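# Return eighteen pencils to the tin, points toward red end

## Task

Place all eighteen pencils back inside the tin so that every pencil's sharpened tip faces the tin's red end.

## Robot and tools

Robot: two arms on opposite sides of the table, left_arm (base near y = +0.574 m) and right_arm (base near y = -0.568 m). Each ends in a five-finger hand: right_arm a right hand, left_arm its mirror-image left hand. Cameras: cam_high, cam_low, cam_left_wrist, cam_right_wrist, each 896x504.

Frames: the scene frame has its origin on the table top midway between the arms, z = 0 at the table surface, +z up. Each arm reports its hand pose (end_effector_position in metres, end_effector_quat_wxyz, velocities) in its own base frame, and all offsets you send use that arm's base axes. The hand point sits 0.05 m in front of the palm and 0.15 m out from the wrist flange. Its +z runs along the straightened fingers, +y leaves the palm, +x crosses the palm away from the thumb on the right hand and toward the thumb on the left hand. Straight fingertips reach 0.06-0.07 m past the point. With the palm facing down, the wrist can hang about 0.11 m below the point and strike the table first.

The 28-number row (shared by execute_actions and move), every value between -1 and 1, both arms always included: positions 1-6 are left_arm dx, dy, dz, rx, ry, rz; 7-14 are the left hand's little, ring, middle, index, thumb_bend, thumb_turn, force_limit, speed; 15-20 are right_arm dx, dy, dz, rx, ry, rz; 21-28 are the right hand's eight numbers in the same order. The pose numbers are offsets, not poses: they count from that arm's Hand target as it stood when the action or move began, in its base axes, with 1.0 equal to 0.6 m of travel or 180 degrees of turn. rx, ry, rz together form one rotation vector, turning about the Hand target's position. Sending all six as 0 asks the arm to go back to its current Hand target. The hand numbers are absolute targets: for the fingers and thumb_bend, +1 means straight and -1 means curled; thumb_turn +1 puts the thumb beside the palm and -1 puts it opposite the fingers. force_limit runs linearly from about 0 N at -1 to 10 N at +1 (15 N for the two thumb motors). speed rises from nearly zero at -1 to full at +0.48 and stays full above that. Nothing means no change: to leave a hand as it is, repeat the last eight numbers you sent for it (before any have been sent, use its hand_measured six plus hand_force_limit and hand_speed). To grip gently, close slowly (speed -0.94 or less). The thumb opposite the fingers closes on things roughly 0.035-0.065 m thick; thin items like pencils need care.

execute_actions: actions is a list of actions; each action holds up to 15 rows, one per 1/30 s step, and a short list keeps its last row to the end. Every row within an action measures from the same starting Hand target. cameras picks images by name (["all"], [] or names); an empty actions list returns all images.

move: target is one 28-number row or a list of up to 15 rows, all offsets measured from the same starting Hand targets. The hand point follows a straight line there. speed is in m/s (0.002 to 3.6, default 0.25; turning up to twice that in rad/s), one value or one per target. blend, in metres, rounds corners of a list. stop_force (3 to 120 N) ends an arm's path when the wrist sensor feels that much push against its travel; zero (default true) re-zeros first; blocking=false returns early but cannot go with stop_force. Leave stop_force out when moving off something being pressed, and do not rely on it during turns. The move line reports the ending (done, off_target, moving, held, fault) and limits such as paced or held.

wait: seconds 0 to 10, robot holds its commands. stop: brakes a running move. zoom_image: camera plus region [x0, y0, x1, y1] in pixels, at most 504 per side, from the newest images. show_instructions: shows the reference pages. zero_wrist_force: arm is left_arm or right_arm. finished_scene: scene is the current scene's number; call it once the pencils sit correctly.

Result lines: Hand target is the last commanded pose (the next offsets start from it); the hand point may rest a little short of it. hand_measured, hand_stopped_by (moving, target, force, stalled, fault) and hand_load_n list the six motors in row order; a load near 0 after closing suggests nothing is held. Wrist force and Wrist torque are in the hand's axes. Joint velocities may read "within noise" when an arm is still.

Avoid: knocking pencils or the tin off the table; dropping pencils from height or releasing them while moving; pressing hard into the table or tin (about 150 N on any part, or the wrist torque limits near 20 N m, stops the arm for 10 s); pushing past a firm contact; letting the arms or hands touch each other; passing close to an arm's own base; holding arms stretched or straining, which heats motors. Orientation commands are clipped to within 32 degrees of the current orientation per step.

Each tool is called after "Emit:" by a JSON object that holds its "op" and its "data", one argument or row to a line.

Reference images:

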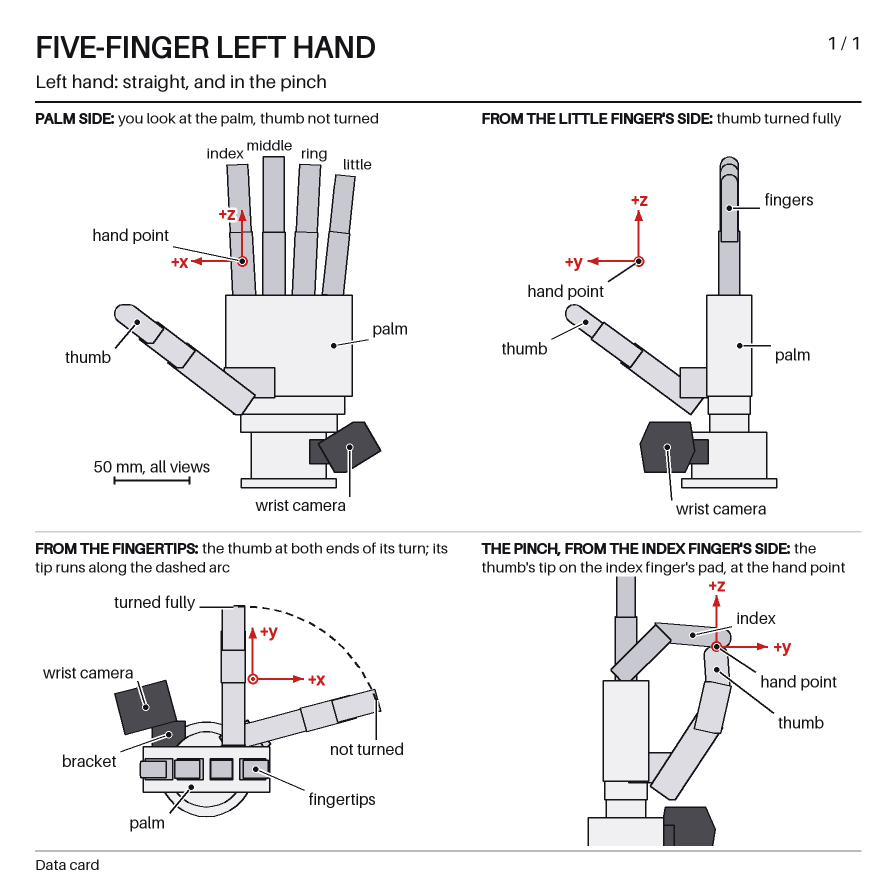

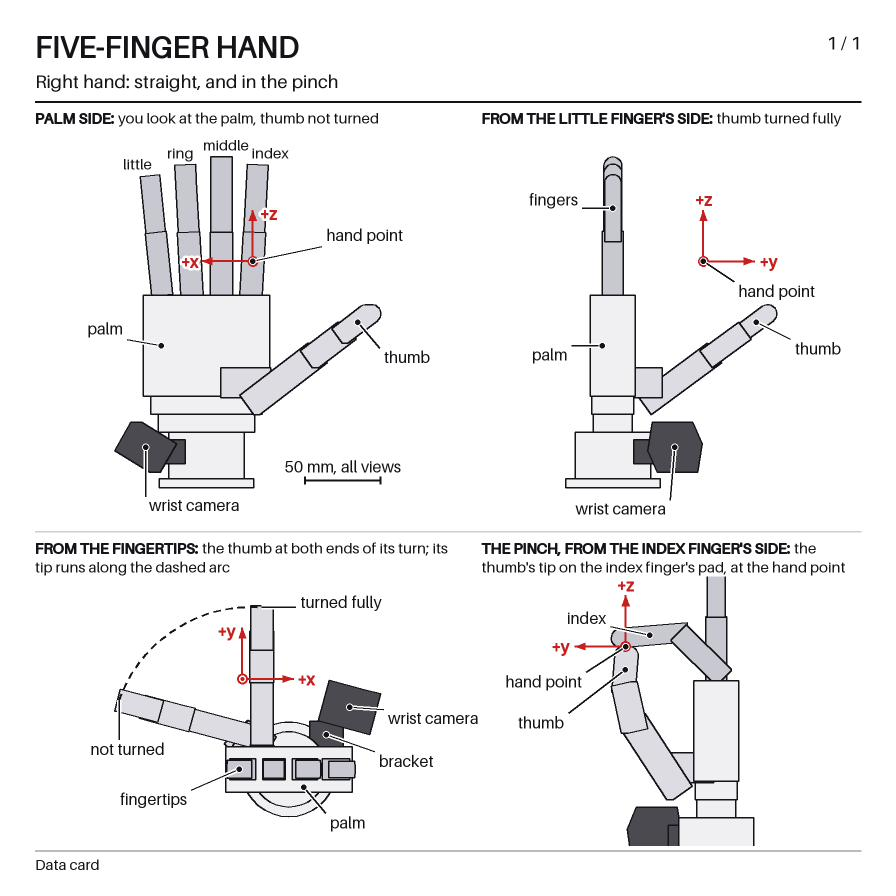

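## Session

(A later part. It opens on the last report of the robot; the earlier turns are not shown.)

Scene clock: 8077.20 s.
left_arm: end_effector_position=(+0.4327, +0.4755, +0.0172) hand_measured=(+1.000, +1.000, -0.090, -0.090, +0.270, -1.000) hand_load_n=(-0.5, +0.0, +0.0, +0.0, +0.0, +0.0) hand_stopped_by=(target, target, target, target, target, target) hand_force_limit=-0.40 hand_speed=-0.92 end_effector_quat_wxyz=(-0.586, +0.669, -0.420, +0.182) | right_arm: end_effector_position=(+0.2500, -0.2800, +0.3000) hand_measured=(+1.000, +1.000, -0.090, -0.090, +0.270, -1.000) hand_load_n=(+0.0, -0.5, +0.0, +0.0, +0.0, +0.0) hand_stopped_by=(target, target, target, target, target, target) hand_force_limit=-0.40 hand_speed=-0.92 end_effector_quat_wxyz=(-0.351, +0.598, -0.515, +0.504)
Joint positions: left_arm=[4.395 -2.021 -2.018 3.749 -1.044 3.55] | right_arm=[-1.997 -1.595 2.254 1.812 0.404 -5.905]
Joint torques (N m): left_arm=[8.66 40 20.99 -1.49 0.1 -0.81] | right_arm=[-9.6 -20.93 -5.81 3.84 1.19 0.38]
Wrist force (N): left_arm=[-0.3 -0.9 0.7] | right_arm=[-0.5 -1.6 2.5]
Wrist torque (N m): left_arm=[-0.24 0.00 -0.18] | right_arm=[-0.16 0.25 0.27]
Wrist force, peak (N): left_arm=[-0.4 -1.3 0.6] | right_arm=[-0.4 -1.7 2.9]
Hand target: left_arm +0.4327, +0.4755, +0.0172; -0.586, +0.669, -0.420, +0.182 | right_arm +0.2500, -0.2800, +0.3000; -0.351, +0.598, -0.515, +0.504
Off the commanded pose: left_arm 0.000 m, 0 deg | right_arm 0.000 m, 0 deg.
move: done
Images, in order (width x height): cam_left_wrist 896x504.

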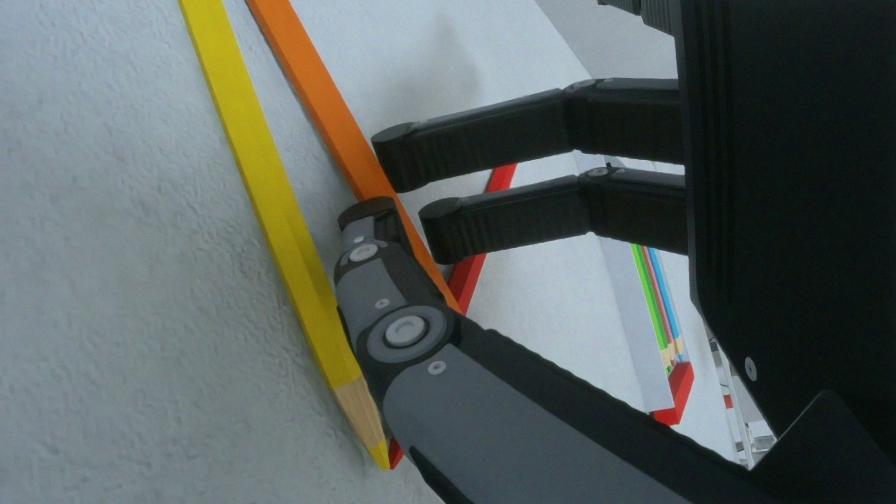

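Emit:
{"op": "move", "data": {
  "target": [
    [0,0,0,0,0,0,1,1,-0.6,-0.6,0.27,-1,-0.75,-0.92,0,0,0,0,0,0,1,1,-0.09,-0.09,0.27,-1,-0.4,-0.92],
    [0,0,0,0,0,0,1,1,-0.65,-0.65,0.27,-1,-0.4,-0.92,0,0,0,0,0,0,1,1,-0.09,-0.09,0.27,-1,-0.4,-0.92]
  ],
  "speed": 0.05
}}

Emit:
{"op": "move", "data": {
  "target": [
    [0,0,0.0167,0,0,0,1,1,-0.65,-0.65,0.27,-1,-0.4,-0.92,0,0,0,0,0,0,1,1,-0.09,-0.09,0.27,-1,-0.4,-0.92],
    [0,0,0.188,0,0,0,1,1,-0.65,-0.65,0.27,-1,-0.4,-0.92,0,0,0,0,0,0,1,1,-0.09,-0.09,0.27,-1,-0.4,-0.92]
  ],
  "speed": [0.015,0.1],
  "blend": [0.004,0],
  "cameras": ["cam_high","cam_left_wrist"]
}}

Emit:
{"op": "zoom_image", "data": {
  "camera": "cam_high",
  "region": [440, 320, 570, 465]
}}

Scene clock: 8089.77 s.
left_arm: end_effector_position=(+0.4327, +0.4756, +0.0172) hand_measured=(+1.000, +1.000, -0.170, -0.222, +0.270, -1.000) hand_load_n=(+0.0, +0.0, +4.5, +4.0, +4.0, +0.0) hand_stopped_by=(target, target, force, force, target, target) hand_force_limit=-0.40 hand_speed=-0.92 end_effector_quat_wxyz=(-0.586, +0.669, -0.420, +0.182) | right_arm: end_effector_position=(+0.2500, -0.2800, +0.3000) hand_measured=(+1.000, +1.000, -0.090, -0.090, +0.270, -1.000) hand_load_n=(+0.0, +0.0, +0.0, +0.0, +0.5, +0.0) hand_stopped_by=(target, target, target, target, target, target) hand_force_limit=-0.40 hand_speed=-0.92 end_effector_quat_wxyz=(-0.351, +0.598, -0.515, +0.504)
Joint positions: left_arm=[4.395 -2.021 -2.018 3.749 -1.044 3.55] | right_arm=[-1.997 -1.595 2.254 1.812 0.404 -5.905]
Joint torques (N m): left_arm=[0.97 38.18 19.58 -1.35 -1.42 -2.22] | right_arm=[-8.7 -21.16 -5.37 3.76 1.32 0.03]
Wrist force (N): left_arm=[-0.4 -2.0 0.2] | right_arm=[-0.5 -1.6 2.4]
Wrist torque (N m): left_arm=[-0.20 -0.03 -0.15] | right_arm=[-0.16 0.25 0.27]
Wrist force, peak (N): left_arm=[-0.4 -2.2 0.6] | right_arm=[-0.6 -1.7 2.6]
Hand target: left_arm +0.4327, +0.4755, +0.0172; -0.586, +0.669, -0.420, +0.182 | right_arm +0.2500, -0.2800, +0.3000; -0.351, +0.598, -0.515, +0.504
Off the commanded pose: left_arm 0.000 m, 0 deg | right_arm 0.000 m, 0 deg.
move: done

Scene clock: 8091.90 s.
left_arm: end_effector_position=(+0.4327, +0.4755, +0.1300) hand_measured=(+1.000, +1.000, -0.170, -0.222, +0.272, -1.000) hand_load_n=(+0.0, +0.0, +4.0, +3.5, +5.5, +0.0) hand_stopped_by=(target, target, force, force, target, target) hand_force_limit=-0.40 hand_speed=-0.92 end_effector_quat_wxyz=(-0.586, +0.669, -0.420, +0.182) | right_arm: end_effector_position=(+0.2500, -0.2800, +0.3000) hand_measured=(+1.000, +1.000, -0.090, -0.090, +0.270, -1.000) hand_load_n=(+0.0, -0.5, +0.0, +0.0, +0.0, +0.0) hand_stopped_by=(target, target, target, target, target, target) hand_force_limit=-0.40 hand_speed=-0.92 end_effector_quat_wxyz=(-0.351, +0.598, -0.515, +0.504)
Joint positions: left_arm=[4.395 -1.824 -1.921 3.455 -1.044 3.55] | right_arm=[-1.997 -1.595 2.254 1.812 0.404 -5.905]
Joint torques (N m): left_arm=[4.18 28.06 15.87 -0.32 1.17 1.81] | right_arm=[-8.8 -21.17 -5.26 3.83 1.2 -0.21]
Wrist force (N): left_arm=[-0.6 -0.4 0.5] | right_arm=[-0.5 -1.7 2.4]
Wrist torque (N m): left_arm=[-0.16 0.04 -0.21] | right_arm=[-0.18 0.24 0.27]
Wrist force, peak (N): left_arm=[-0.7 -2.2 0.2] | right_arm=[-0.6 -1.9 2.6]
Hand target: left_arm +0.4327, +0.4755, +0.1300; -0.586, +0.669, -0.420, +0.182 | right_arm +0.2500, -0.2800, +0.3000; -0.351, +0.598, -0.515, +0.504
Off the commanded pose: left_arm 0.000 m, 0 deg | right_arm 0.000 m, 0 deg.
move: done
Images, in order (width x height): cam_high 896x504, cam_left_wrist 896x504.

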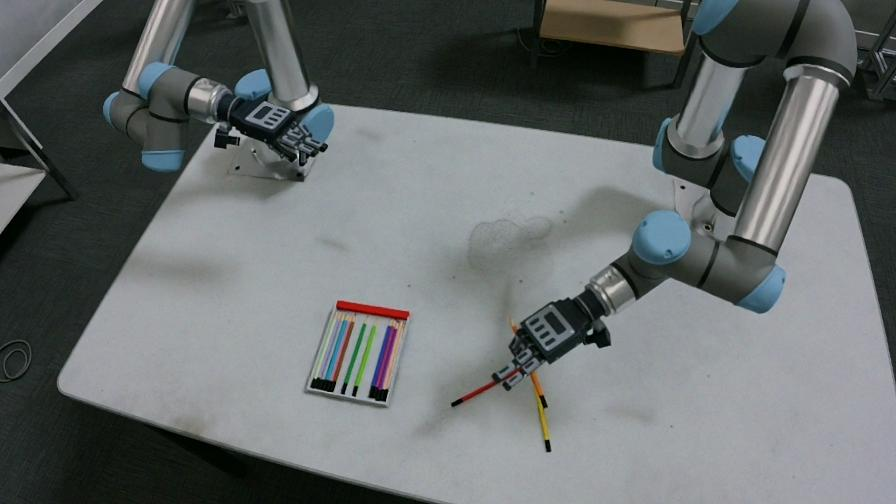

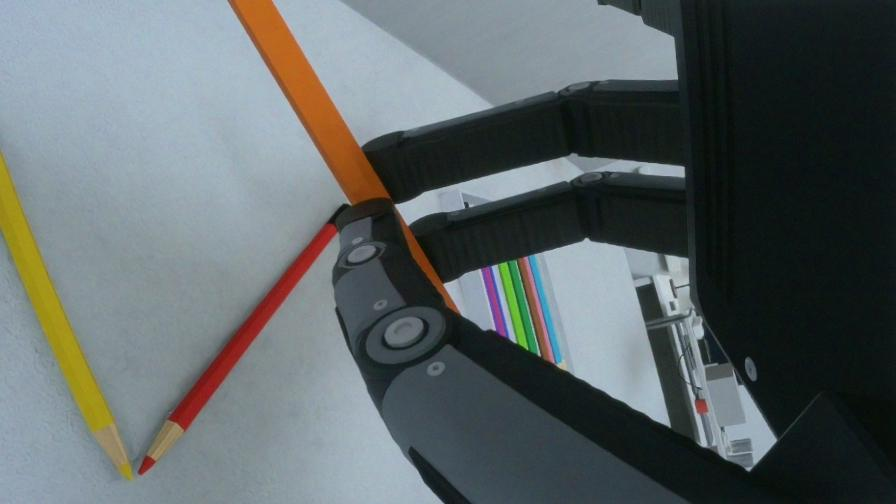

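Scaled by 3.476 from the camera's 896x504 image, which has a finer 1280x720 frame.

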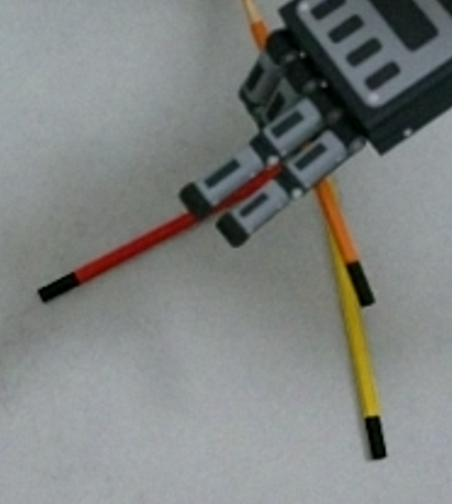

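Emit:
{"op": "move", "data": {
  "target": [
    [0.4903,-0.0215,0,0,0,-0.185,1,1,-0.65,-0.65,0.27,-1,-0.4,-0.92,0,0,0,0,0,0,1,1,-0.09,-0.09,0.27,-1,-0.4,-0.92],
    [0.4903,-0.0215,-0.1,0,0,-0.185,1,1,-0.65,-0.65,0.27,-1,-0.4,-0.92,0,0,0,0,0,0,1,1,-0.09,-0.09,0.27,-1,-0.4,-0.92]
  ],
  "speed": [0.2,0.1],
  "blend": [0.02,0]
}}

Emit:
{"op": "move", "data": {
  "target": [0,0,-0.03,0.02,0.0013,0,1,1,-0.65,-0.65,0.27,-1,-0.4,-0.92,0,0,0,0,0,0,1,1,-0.09,-0.09,0.27,-1,-0.4,-0.92],
  "speed": 0.08,
  "cameras": ["cam_high","cam_left_wrist","cam_low"]
}}

Emit:
{"op": "zoom_image", "data": {
  "camera": "cam_high",
  "region": [290, 285, 420, 415]
}}

Emit:
{"op": "zoom_image", "data": {
  "camera": "cam_left_wrist",
  "region": [0, 0, 504, 504]
}}

Emit:
{"op": "zoom_image", "data": {
  "camera": "cam_low",
  "region": [330, 220, 460, 290]
}}

Scene clock: 8117.90 s.
left_arm: end_effector_position=(+0.7269, +0.4626, +0.0700) hand_measured=(+1.000, +1.000, -0.170, -0.222, +0.272, -1.000) hand_load_n=(+0.0, +0.0, +4.5, +3.5, +5.5, +0.0) hand_stopped_by=(target, target, force, force, target, target) hand_force_limit=-0.40 hand_speed=-0.92 end_effector_quat_wxyz=(+0.509, -0.520, +0.594, -0.342) | right_arm: end_effector_position=(+0.2500, -0.2800, +0.3000) hand_measured=(+1.000, +1.000, -0.090, -0.090, +0.270, -1.000) hand_load_n=(+0.0, +0.0, +0.0, +0.0, +0.0, +0.0) hand_stopped_by=(target, target, target, target, target, target) hand_force_limit=-0.40 hand_speed=-0.92 end_effector_quat_wxyz=(-0.351, +0.598, -0.515, +0.504)
Joint positions: left_arm=[4.071 -2.452 -1.063 3.164 -0.8 3.652] | right_arm=[-1.997 -1.595 2.254 1.812 0.404 -5.905]
Joint torques (N m): left_arm=[9.25 55.5 24.05 -0.12 -1.33 -1.76] | right_arm=[-8.68 -21.1 -5.2 3.65 1.3 -0.64]
Wrist force (N): left_arm=[-0.4 -0.8 0.4] | right_arm=[-0.6 -1.6 2.4]
Wrist torque (N m): left_arm=[-0.21 0.00 -0.18] | right_arm=[-0.17 0.25 0.26]
Wrist force, peak (N): left_arm=[-1.1 -1.4 1.6] | right_arm=[-0.6 -1.9 2.6]
Hand target: left_arm +0.7269, +0.4626, +0.0700; +0.509, -0.520, +0.594, -0.342 | right_arm +0.2500, -0.2800, +0.3000; -0.351, +0.598, -0.515, +0.504
Off the commanded pose: left_arm 0.000 m, 0 deg | right_arm 0.000 m, 0 deg.
move: done

Scene clock: 8118.67 s.
left_arm: end_effector_position=(+0.7269, +0.4625, +0.0519) hand_measured=(+1.000, +1.000, -0.170, -0.222, +0.272, -1.000) hand_load_n=(+0.0, +0.0, +4.0, +3.5, +5.5, +0.5) hand_stopped_by=(target, target, force, force, target, target) hand_force_limit=-0.40 hand_speed=-0.92 end_effector_quat_wxyz=(+0.524, -0.505, +0.606, -0.322) | right_arm: end_effector_position=(+0.2500, -0.2800, +0.3000) hand_measured=(+1.000, +1.000, -0.090, -0.090, +0.270, -1.000) hand_load_n=(+0.0, +0.0, +0.0, +0.0, +0.0, +0.0) hand_stopped_by=(target, target, target, target, target, target) hand_force_limit=-0.40 hand_speed=-0.92 end_effector_quat_wxyz=(-0.351, +0.598, -0.515, +0.504)
Joint positions: left_arm=[4.063 -2.455 -1.107 3.224 -0.821 3.702] | right_arm=[-1.997 -1.595 2.254 1.812 0.404 -5.905]
Joint torques (N m): left_arm=[7.46 55.18 25.91 -1.58 1.06 -2.19] | right_arm=[-9.06 -20.51 -6.07 3.64 1.3 -0.5]
Wrist force (N): left_arm=[-0.6 -0.5 0.6] | right_arm=[-0.4 -1.6 2.3]
Wrist torque (N m): left_arm=[-0.18 0.05 -0.20] | right_arm=[-0.16 0.23 0.28]
Wrist force, peak (N): left_arm=[-0.7 -1.0 0.5] | right_arm=[-0.7 -1.6 2.7]
Hand target: left_arm +0.7269, +0.4626, +0.0520; +0.524, -0.505, +0.606, -0.322 | right_arm +0.2500, -0.2800, +0.3000; -0.351, +0.598, -0.515, +0.504
Off the commanded pose: left_arm 0.000 m, 0 deg | right_arm 0.000 m, 0 deg.
move: done
Images, in order (width x height): cam_high 896x504, cam_low 896x504, cam_left_wrist 896x504.

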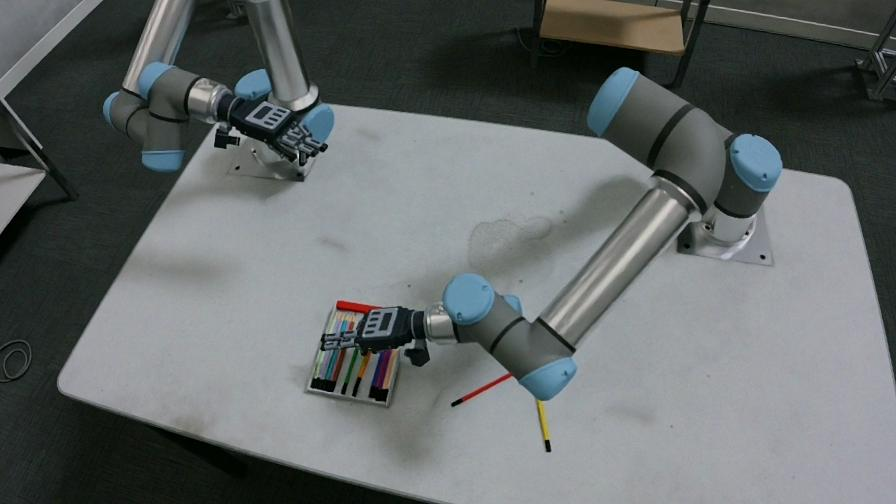

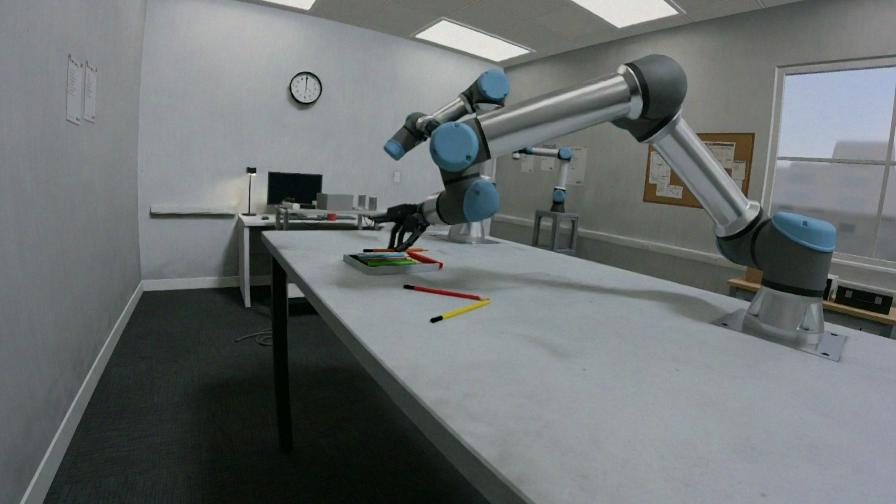

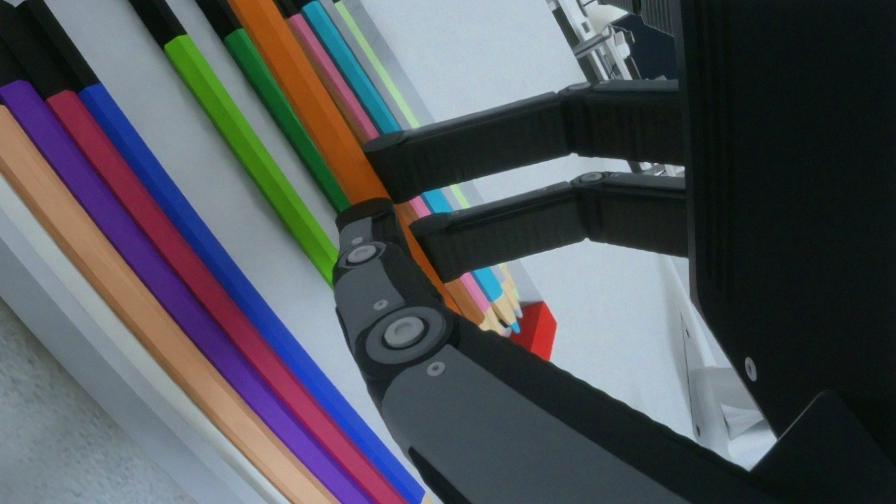

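Scaled by 3.877 from the camera's 896x504 image, which has a finer 1280x720 frame.

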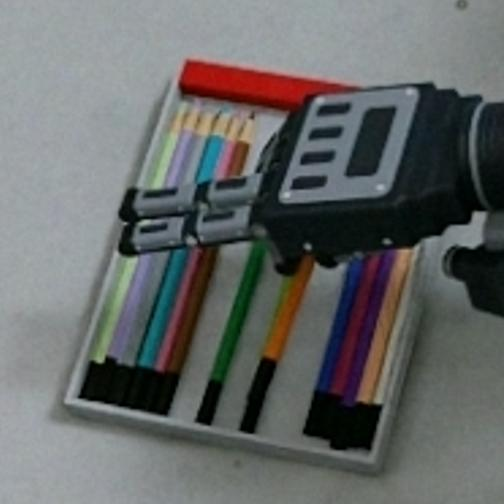

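Scaled by 1.000.

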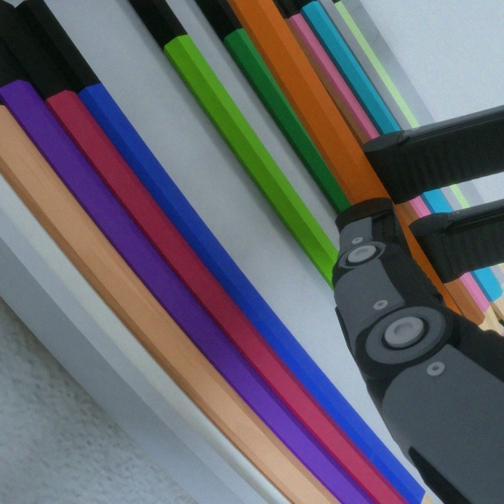

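Scaled by 3.877 from the camera's 896x504 image, which has a finer 1280x720 frame.

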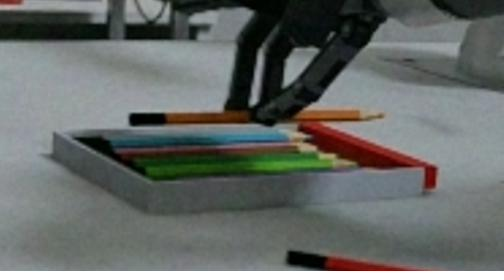

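Emit:
{"op": "move", "data": {
  "target": [-0.0092,0.0083,-0.03,0,0,0,1,1,-0.65,-0.65,0.27,-1,-0.4,-0.92,0,0,0,0,0,0,1,1,-0.09,-0.09,0.27,-1,-0.4,-0.92],
  "speed": 0.08,
  "cameras": ["cam_high","cam_left_wrist"]
}}

Emit:
{"op": "zoom_image", "data": {
  "camera": "cam_high",
  "region": [290, 285, 420, 415]
}}

Emit:
{"op": "zoom_image", "data": {
  "camera": "cam_left_wrist",
  "region": [0, 0, 504, 504]
}}

Scene clock: 8156.17 s.
left_arm: end_effector_position=(+0.7212, +0.4677, +0.0338) hand_measured=(+1.000, +1.000, -0.170, -0.222, +0.272, -1.000) hand_load_n=(+0.0, +0.0, +4.0, +4.0, +5.5, +0.0) hand_stopped_by=(target, target, force, force, target, target) hand_force_limit=-0.40 hand_speed=-0.92 end_effector_quat_wxyz=(+0.524, -0.505, +0.606, -0.322) end_effector_velocity=(+0.000, +0.000, +0.002) end_effector_angular_velocity=(-0.001, +0.001, +0.001) | right_arm: end_effector_position=(+0.2500, -0.2800, +0.3000) hand_measured=(+1.000, +1.000, -0.090, -0.090, +0.270, -1.000) hand_load_n=(+0.0, +0.0, +0.0, +0.0, +0.0, +0.0) hand_stopped_by=(target, target, target, target, target, target) hand_force_limit=-0.40 hand_speed=-0.92 end_effector_quat_wxyz=(-0.351, +0.598, -0.515, +0.504)
Joint positions: left_arm=[4.075 -2.474 -1.121 3.254 -0.81 3.707] | right_arm=[-1.997 -1.595 2.254 1.812 0.404 -5.905]
Joint velocities: left_arm=[-0.001 0.002 0.002 -0.005 -0.002 0] | right_arm=[within noise]
Joint torques (N m): left_arm=[-6.94 59.54 24.65 -1.64 -0.96 0.26] | right_arm=[-8.84 -20.85 -6.32 3.6 1.26 -0.87]
Wrist force (N): left_arm=[-0.4 -0.5 0.5] | right_arm=[-0.6 -1.7 2.5]
Wrist torque (N m): left_arm=[-0.17 0.02 -0.19] | right_arm=[-0.18 0.26 0.26]
Wrist force, peak (N): left_arm=[-0.7 -1.5 0.7] | right_arm=[-0.5 -1.9 2.6]
Hand target: left_arm +0.7214, +0.4676, +0.0340; +0.524, -0.505, +0.606, -0.322 | right_arm +0.2500, -0.2800, +0.3000; -0.351, +0.598, -0.515, +0.504
Off the commanded pose: left_arm 0.000 m, 0 deg | right_arm 0.000 m, 0 deg.
move: done
Images, in order (width x height): cam_high 896x504, cam_left_wrist 896x504.

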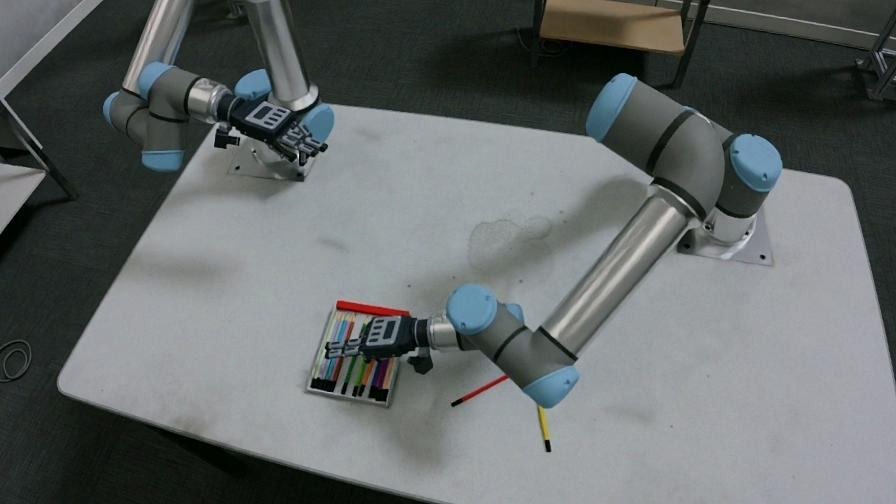

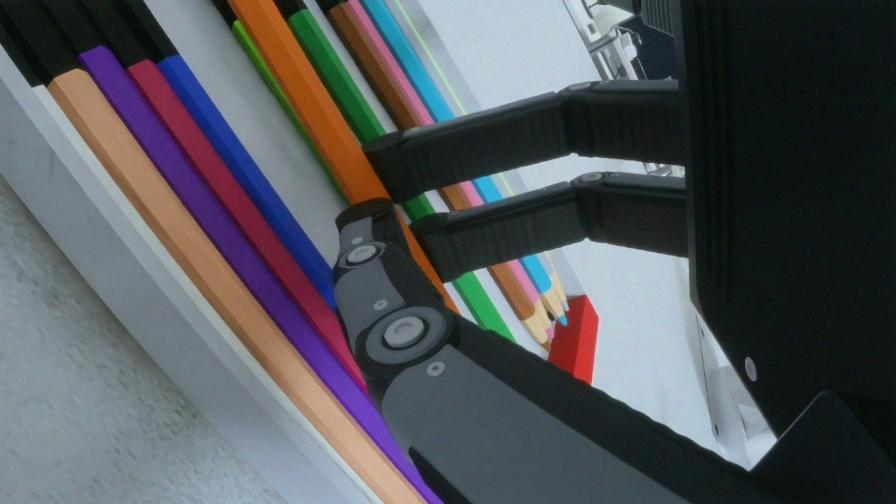

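Scaled by 3.877 from the camera's 896x504 image, which has a finer 1280x720 frame.

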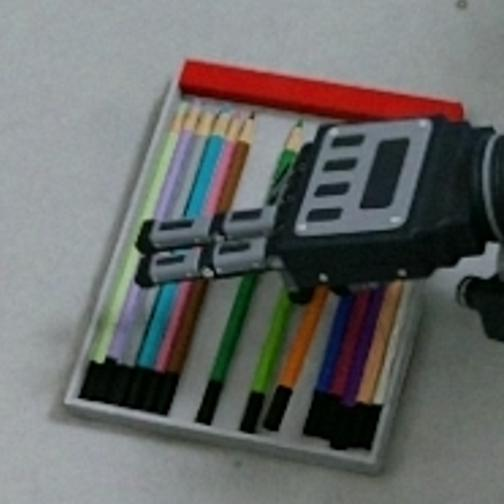

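Scaled by 1.000.

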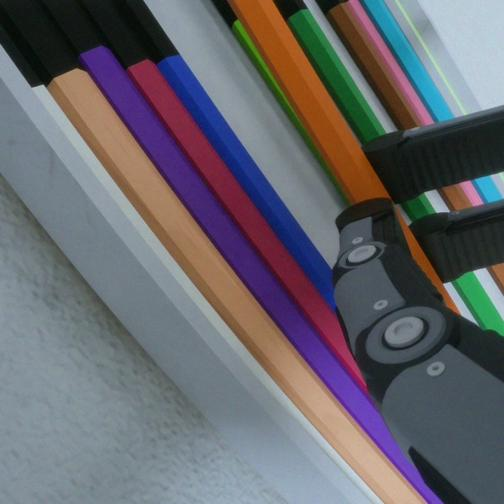

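Emit:
{"op": "move", "data": {
  "target": [
    [0.001,-0.003,0,0,0,0,1,1,-0.65,-0.65,0.27,-1,-0.4,-0.92,0,0,0,0,0,0,1,1,-0.09,-0.09,0.27,-1,-0.4,-0.92],
    [0.001,-0.003,-0.03,0,0,0,1,1,-0.65,-0.65,0.27,-1,-0.4,-0.92,0,0,0,0,0,0,1,1,-0.09,-0.09,0.27,-1,-0.4,-0.92]
  ],
  "speed": 0.015,
  "stop_force": 3,
  "cameras": ["cam_high","cam_left_wrist","cam_low"]
}}

Emit:
{"op": "zoom_image", "data": {
  "camera": "cam_high",
  "region": [290, 285, 420, 415]
}}

Emit:
{"op": "zoom_image", "data": {
  "camera": "cam_left_wrist",
  "region": [0, 0, 504, 504]
}}

Emit:
{"op": "zoom_image", "data": {
  "camera": "cam_low",
  "region": [330, 220, 460, 290]
}}

Scene clock: 8169.37 s.
left_arm: end_effector_position=(+0.7220, +0.4658, +0.0234) hand_measured=(+1.000, +1.000, -0.170, -0.222, +0.270, -1.000) hand_load_n=(+0.0, +0.0, +4.5, +4.0, +4.0, +0.0) hand_stopped_by=(target, target, force, force, target, target) hand_force_limit=-0.40 hand_speed=-0.92 end_effector_quat_wxyz=(+0.524, -0.505, +0.606, -0.322) | right_arm: end_effector_position=(+0.2500, -0.2800, +0.3000) hand_measured=(+1.000, +1.000, -0.090, -0.090, +0.270, -1.000) hand_load_n=(+0.0, +0.0, -0.5, +0.0, +0.0, +0.0) hand_stopped_by=(target, target, target, target, target, target) hand_force_limit=-0.40 hand_speed=-0.92 end_effector_quat_wxyz=(-0.351, +0.598, -0.515, +0.504)
Joint positions: left_arm=[4.072 -2.485 -1.131 3.275 -0.813 3.706] | right_arm=[-1.997 -1.595 2.254 1.812 0.404 -5.905]
Joint torques (N m): left_arm=[7.84 58.56 24.91 -0.8 0.92 1.16] | right_arm=[-8.82 -20.86 -5.38 3.73 1.27 -1.11]
Wrist force (N): left_arm=[-0.7 -2.5 -0.2] | right_arm=[-0.4 -1.6 2.5]
Wrist torque (N m): left_arm=[-0.24 0.06 -0.18] | right_arm=[-0.18 0.23 0.27]
Wrist force, peak (N): left_arm=[-1.2 -6.2 -2.5] | right_arm=[-0.3 -1.8 2.7]
Hand target: left_arm +0.7220, +0.4658, +0.0234; +0.524, -0.505, +0.606, -0.322 (not the last commanded pose) | right_arm +0.2500, -0.2800, +0.3000; -0.351, +0.598, -0.515, +0.504
Off the commanded pose: left_arm 0.007 m, 0 deg | right_arm 0.000 m, 0 deg.
move: contact (left_arm); path passed 1 of 2 targets
Images, in order (width x height): cam_high 896x504, cam_low 896x504, cam_left_wrist 896x504.

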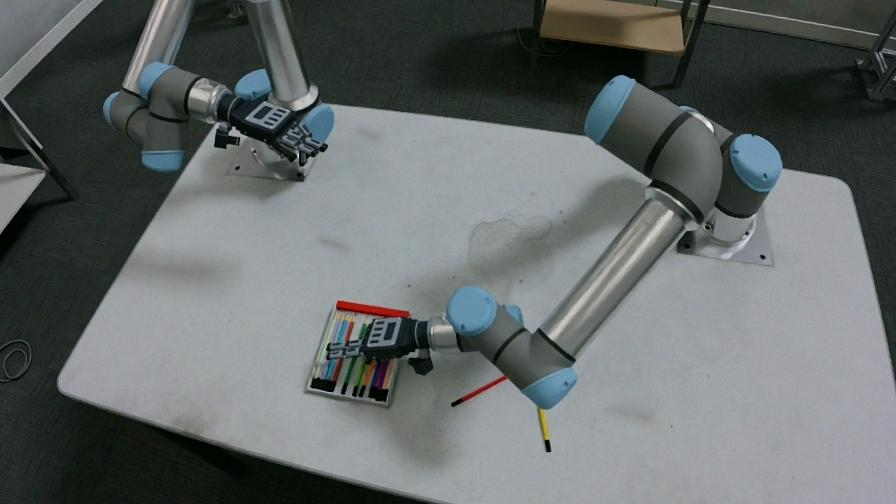

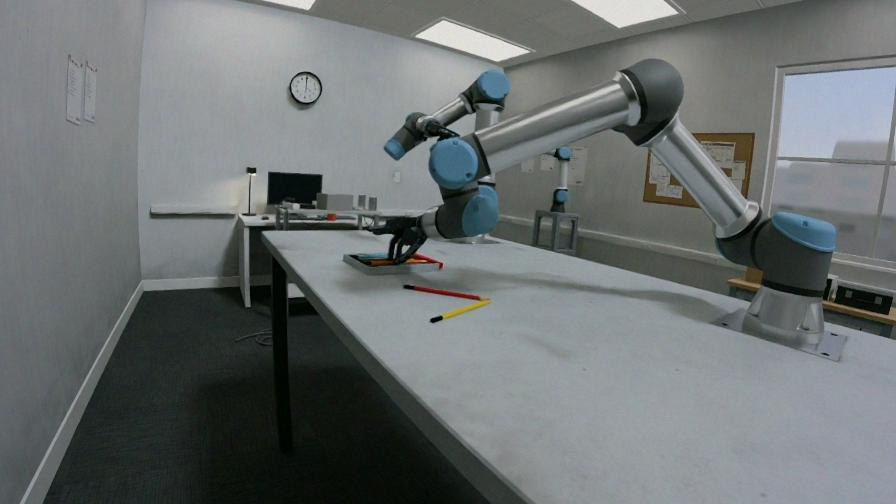

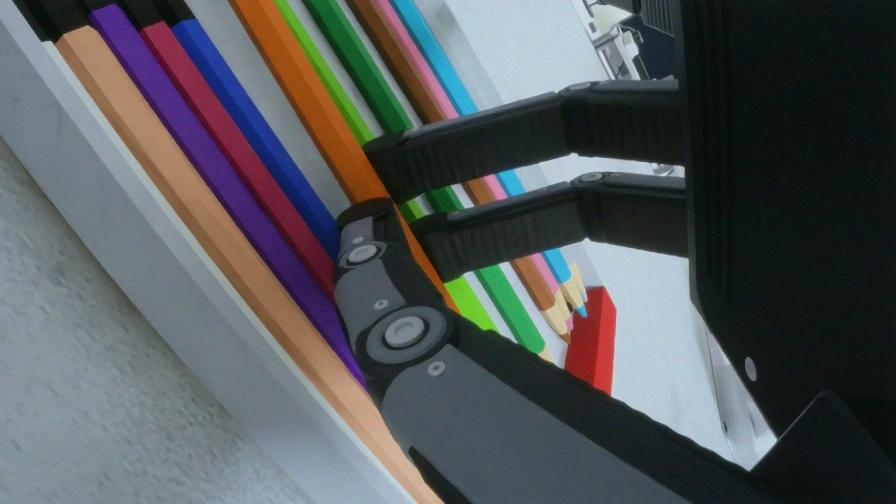

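Scaled by 3.877 from the camera's 896x504 image, which has a finer 1280x720 frame.

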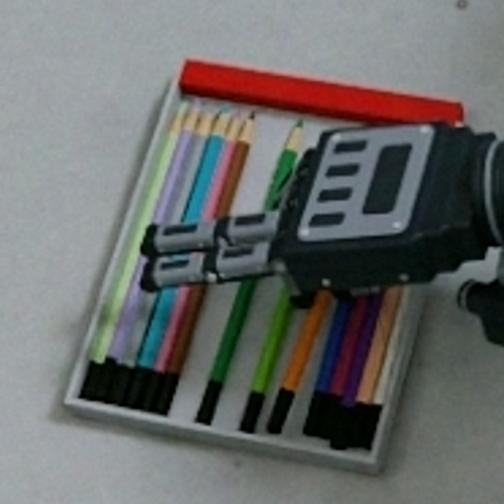

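Scaled by 1.000.

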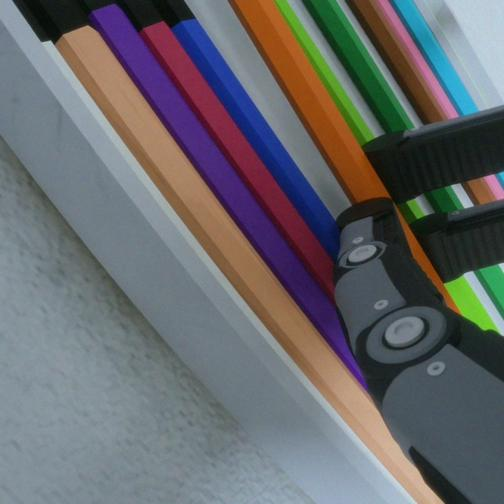

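Scaled by 3.877 from the camera's 896x504 image, which has a finer 1280x720 frame.

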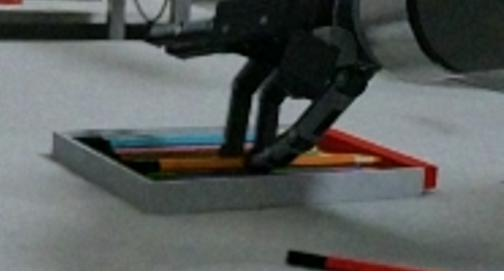

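Emit:
{"op": "move", "data": {
  "target": [
    [0,0,0,0,0,0,1,1,-0.1,-0.1,0.27,-1,-0.4,-0.88,0,0,0,0,0,0,1,1,-0.09,-0.09,0.27,-1,-0.4,-0.92],
    [0,0,0.005,0,0,0,1,1,-0.1,-0.1,0.27,-1,-0.4,-0.88,0,0,0,0,0,0,1,1,-0.09,-0.09,0.27,-1,-0.4,-0.92],
    [0,0,0.1,0,0,0,1,1,-0.1,-0.1,0.27,-1,-0.4,-0.88,0,0,0,0,0,0,1,1,-0.09,-0.09,0.27,-1,-0.4,-0.92]
  ],
  "speed": [0.02,0.02,0.06],
  "cameras": ["cam_high","cam_left_wrist","cam_low"]
}}

Emit:
{"op": "zoom_image", "data": {
  "camera": "cam_high",
  "region": [290, 285, 420, 415]
}}

Emit:
{"op": "zoom_image", "data": {
  "camera": "cam_left_wrist",
  "region": [0, 0, 504, 504]
}}

Emit:
{"op": "zoom_image", "data": {
  "camera": "cam_low",
  "region": [330, 220, 460, 290]
}}

Scene clock: 8189.30 s.
left_arm: end_effector_position=(+0.7220, +0.4659, +0.0835) hand_measured=(+1.000, +1.000, -0.100, -0.100, +0.270, -1.000) hand_load_n=(+0.0, +0.0, +0.0, +0.0, +0.0, +0.5) hand_stopped_by=(target, target, target, target, target, target) hand_force_limit=-0.40 hand_speed=-0.88 end_effector_quat_wxyz=(+0.524, -0.505, +0.606, -0.322) | right_arm: end_effector_position=(+0.2500, -0.2800, +0.3000) hand_measured=(+1.000, +1.000, -0.090, -0.090, +0.270, -1.000) hand_load_n=(+0.0, +0.0, -0.5, +0.0, +0.0, +0.0) hand_stopped_by=(target, target, target, target, target, target) hand_force_limit=-0.40 hand_speed=-0.92 end_effector_quat_wxyz=(-0.351, +0.598, -0.515, +0.504)
Joint positions: left_arm=[4.072 -2.42 -1.086 3.166 -0.813 3.705] | right_arm=[-1.997 -1.595 2.254 1.812 0.404 -5.905]
Joint torques (N m): left_arm=[-5.64 40.91 13.91 1.38 -0.76 0.47] | right_arm=[-8.07 -21.06 -5.7 3.67 1.15 -1.09]
Wrist force (N): left_arm=[-0.4 -0.6 0.6] | right_arm=[-0.4 -1.8 2.4]
Wrist torque (N m): left_arm=[-0.18 0.01 -0.19] | right_arm=[-0.19 0.23 0.27]
Wrist force, peak (N): left_arm=[-0.4 -2.7 0.1] | right_arm=[-0.7 -1.7 2.7]
Hand target: left_arm +0.7220, +0.4658, +0.0834; +0.524, -0.505, +0.606, -0.322 | right_arm +0.2500, -0.2800, +0.3000; -0.351, +0.598, -0.515, +0.504
Off the commanded pose: left_arm 0.000 m, 0 deg | right_arm 0.000 m, 0 deg.
move: done
Images, in order (width x height): cam_high 896x504, cam_low 896x504, cam_left_wrist 896x504.

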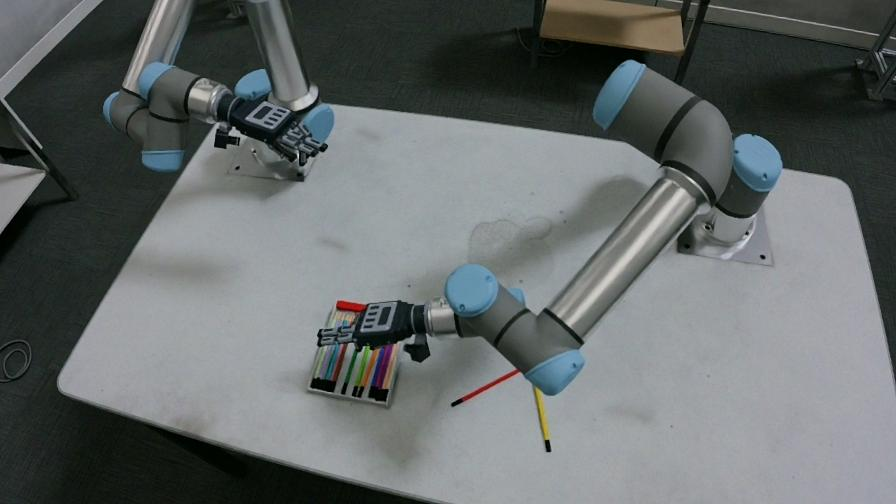

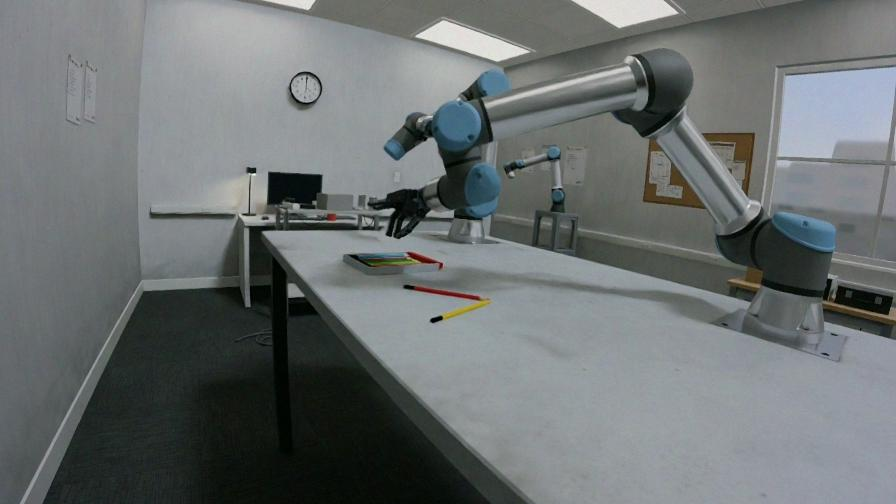

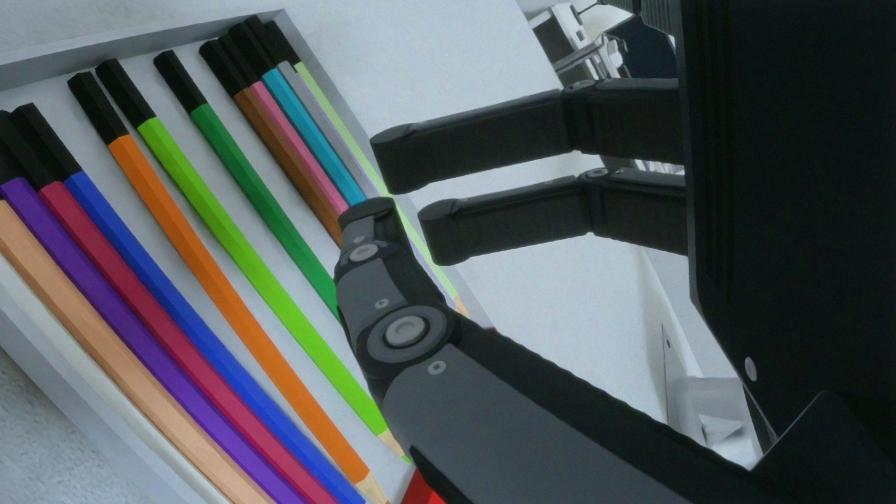

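Scaled by 3.877 from the camera's 896x504 image, which has a finer 1280x720 frame.

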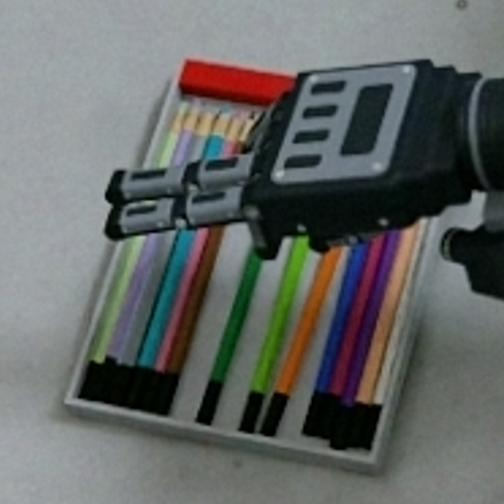

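Scaled by 1.000.

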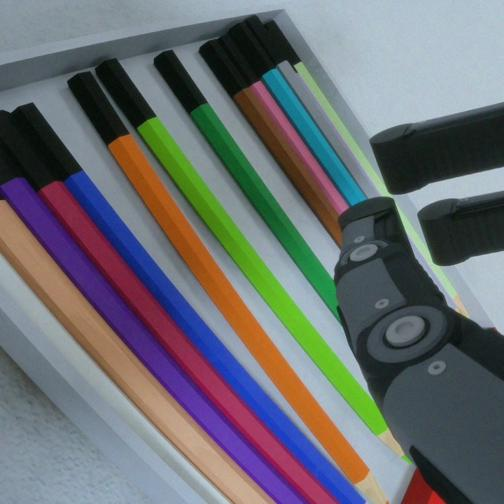

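Scaled by 3.877 from the camera's 896x504 image, which has a finer 1280x720 frame.

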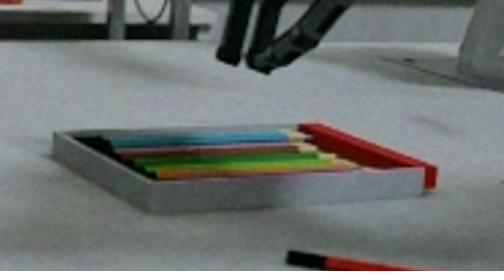

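Emit:
{"op": "move", "data": {
  "target": [
    [-0.2,-0.03,0.2,0,0,0,1,1,-0.1,-0.1,0.27,-1,-0.4,-0.88,0.03,-0.06,0,0,0,0,1,1,-0.09,-0.09,0.27,-1,-0.4,-0.92],
    [-0.7035,-0.243,0.352,-0.02,-0.0013,-0.02,1,1,-0.1,-0.1,0.27,-1,-0.4,-0.88,0.25,-0.33,-0.15,0,0,0,1,1,-0.09,-0.09,0.27,-1,-0.4,-0.92],
    [-0.7035,-0.243,0.352,-0.02,-0.0013,-0.02,1,1,-0.1,-0.1,0.27,-1,-0.4,-0.88,0.309,-0.4172,-0.35,0,0,0,1,1,-0.09,-0.09,0.27,-1,-0.4,-0.92]
  ],
  "speed": [0.25,0.25,0.2],
  "blend": [0.03,0.03,0]
}}

Emit:
{"op": "move", "data": {
  "target": [
    [0,0,0,0,0,0,1,1,-0.1,-0.1,0.27,-1,-0.4,-0.88,0,0,0.001,0,0,0,1,1,1,1,0.26,-1,-0.4,-0.3],
    [0,0,0,0,0,0,1,1,-0.1,-0.1,0.27,-1,-0.4,-0.88,0,0,-0.06,0,0,0,1,1,1,1,0.26,-1,-0.4,-0.3]
  ],
  "speed": 0.1,
  "cameras": ["cam_high","cam_right_wrist"]
}}

Emit:
{"op": "zoom_image", "data": {
  "camera": "cam_right_wrist",
  "region": [392, 0, 896, 504]
}}

Emit:
{"op": "zoom_image", "data": {
  "camera": "cam_high",
  "region": [440, 340, 560, 460]
}}

Scene clock: 8219.27 s.
left_arm: end_effector_position=(+0.2999, +0.3200, +0.2946) hand_measured=(+1.000, +1.000, -0.100, -0.100, +0.270, -1.000) hand_load_n=(-0.5, +0.0, +0.0, +0.0, +0.0, +0.0) hand_stopped_by=(target, target, target, target, target, target) hand_force_limit=-0.40 hand_speed=-0.88 end_effector_quat_wxyz=(+0.499, -0.501, +0.610, -0.359) | right_arm: end_effector_position=(+0.4355, -0.5303, +0.0901) hand_measured=(+1.000, +1.000, -0.090, -0.090, +0.270, -1.000) hand_load_n=(+0.0, +0.0, +0.0, +0.0, +0.0, +0.0) hand_stopped_by=(target, target, target, target, target, target) hand_force_limit=-0.40 hand_speed=-0.92 end_effector_quat_wxyz=(-0.351, +0.598, -0.514, +0.504)
Joint positions: left_arm=[4.906 -1.704 -1.999 1.661 -0.279 5.46] | right_arm=[-1.43 -0.852 1.382 0.278 0.345 -4.172]
Joint torques (N m): left_arm=[-5.6 21.47 22.24 -4.82 -0.1 1.92] | right_arm=[-9.79 -35.85 -6.17 0.83 -4.49 -0.66]
Wrist force (N): left_arm=[-0.6 -0.5 0.5] | right_arm=[-0.6 -2.1 2.8]
Wrist torque (N m): left_arm=[-0.17 0.03 -0.20] | right_arm=[-0.25 0.20 0.09]
Wrist force, peak (N): left_arm=[0.0 0.6 2.4] | right_arm=[-0.3 -0.2 3.8]
Hand target: left_arm +0.2999, +0.3200, +0.2946; +0.499, -0.501, +0.610, -0.359 | right_arm +0.4354, -0.5303, +0.0900; -0.351, +0.598, -0.515, +0.504
Off the commanded pose: left_arm 0.000 m, 0 deg | right_arm 0.000 m, 0 deg.
move: done

Scene clock: 8220.90 s.
left_arm: end_effector_position=(+0.2999, +0.3200, +0.2946) hand_measured=(+1.000, +1.000, -0.100, -0.100, +0.270, -1.000) hand_load_n=(+0.0, +0.0, +0.0, +0.0, +0.5, +0.5) hand_stopped_by=(target, target, target, target, target, target) hand_force_limit=-0.40 hand_speed=-0.88 end_effector_quat_wxyz=(+0.499, -0.501, +0.610, -0.359) | right_arm: end_effector_position=(+0.4354, -0.5302, +0.0539) hand_measured=(+1.000, +1.000, +1.000, +1.000, +0.260, -1.000) hand_load_n=(+0.0, +0.0, +0.0, -0.5, +0.5, +0.5) hand_stopped_by=(target, target, target, target, target, target) hand_force_limit=-0.40 hand_speed=-0.30 end_effector_quat_wxyz=(-0.351, +0.598, -0.515, +0.504)
Joint positions: left_arm=[4.906 -1.704 -1.999 1.661 -0.279 5.461] | right_arm=[-1.43 -0.806 1.405 0.209 0.345 -4.171]
Joint torques (N m): left_arm=[-7.13 13.62 22.16 -4.91 -0.19 1.95] | right_arm=[-6.07 -51.32 -29.68 3.1 -3.04 0.46]
Wrist force (N): left_arm=[-0.6 -0.6 0.5] | right_arm=[-0.4 -1.8 2.8]
Wrist torque (N m): left_arm=[-0.18 0.02 -0.20] | right_arm=[-0.23 0.17 0.11]
Wrist force, peak (N): left_arm=[-0.6 -0.6 0.6] | right_arm=[0.0 -3.2 2.6]
Hand target: left_arm +0.2999, +0.3200, +0.2946; +0.499, -0.501, +0.610, -0.359 | right_arm +0.4354, -0.5303, +0.0540; -0.351, +0.598, -0.515, +0.504
Off the commanded pose: left_arm 0.000 m, 0 deg | right_arm 0.000 m, 0 deg.
move: done
Images, in order (width x height): cam_high 896x504, cam_right_wrist 896x504.

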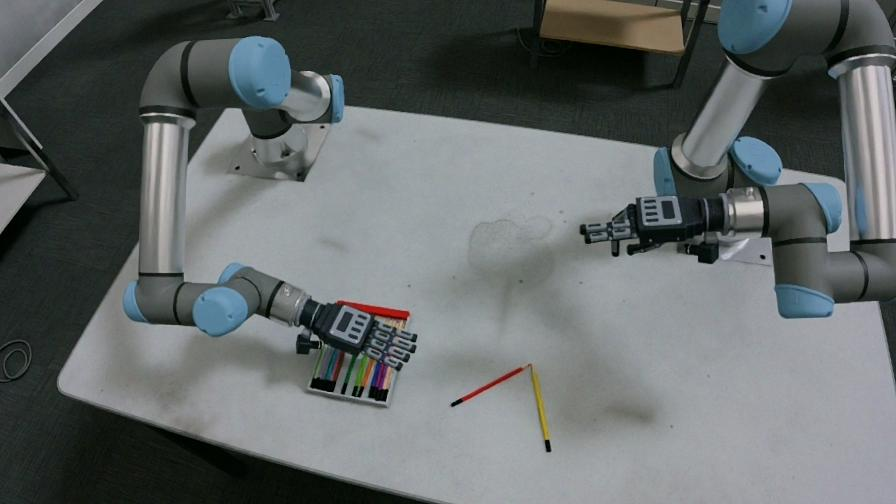

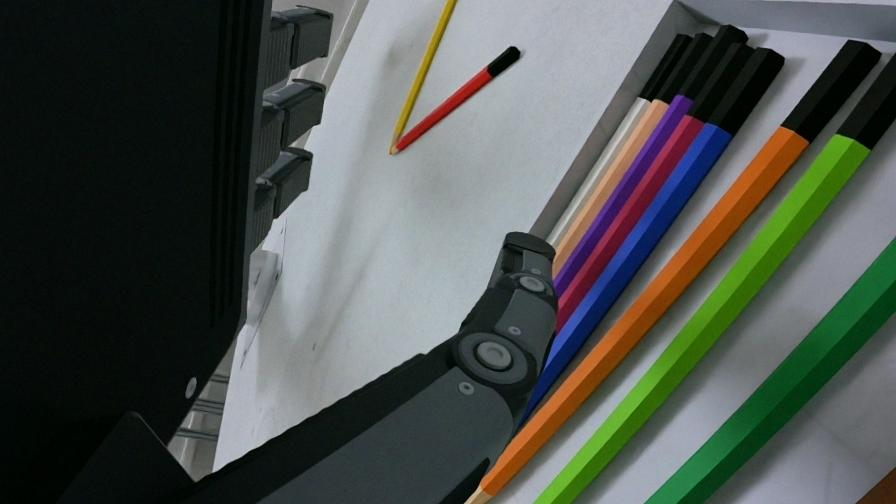

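Scaled by 1.000.

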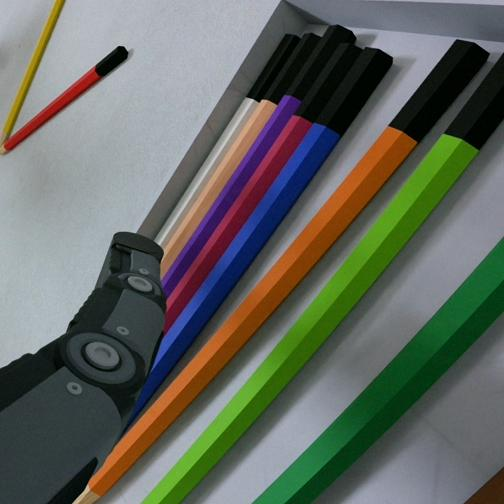

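Scaled by 4.200 from the camera's 896x504 image, which has a finer 1280x720 frame.

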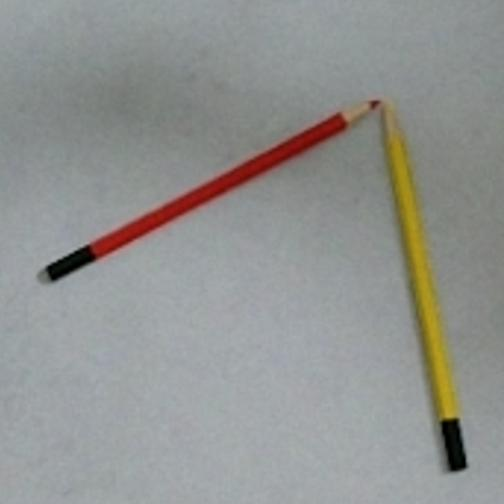

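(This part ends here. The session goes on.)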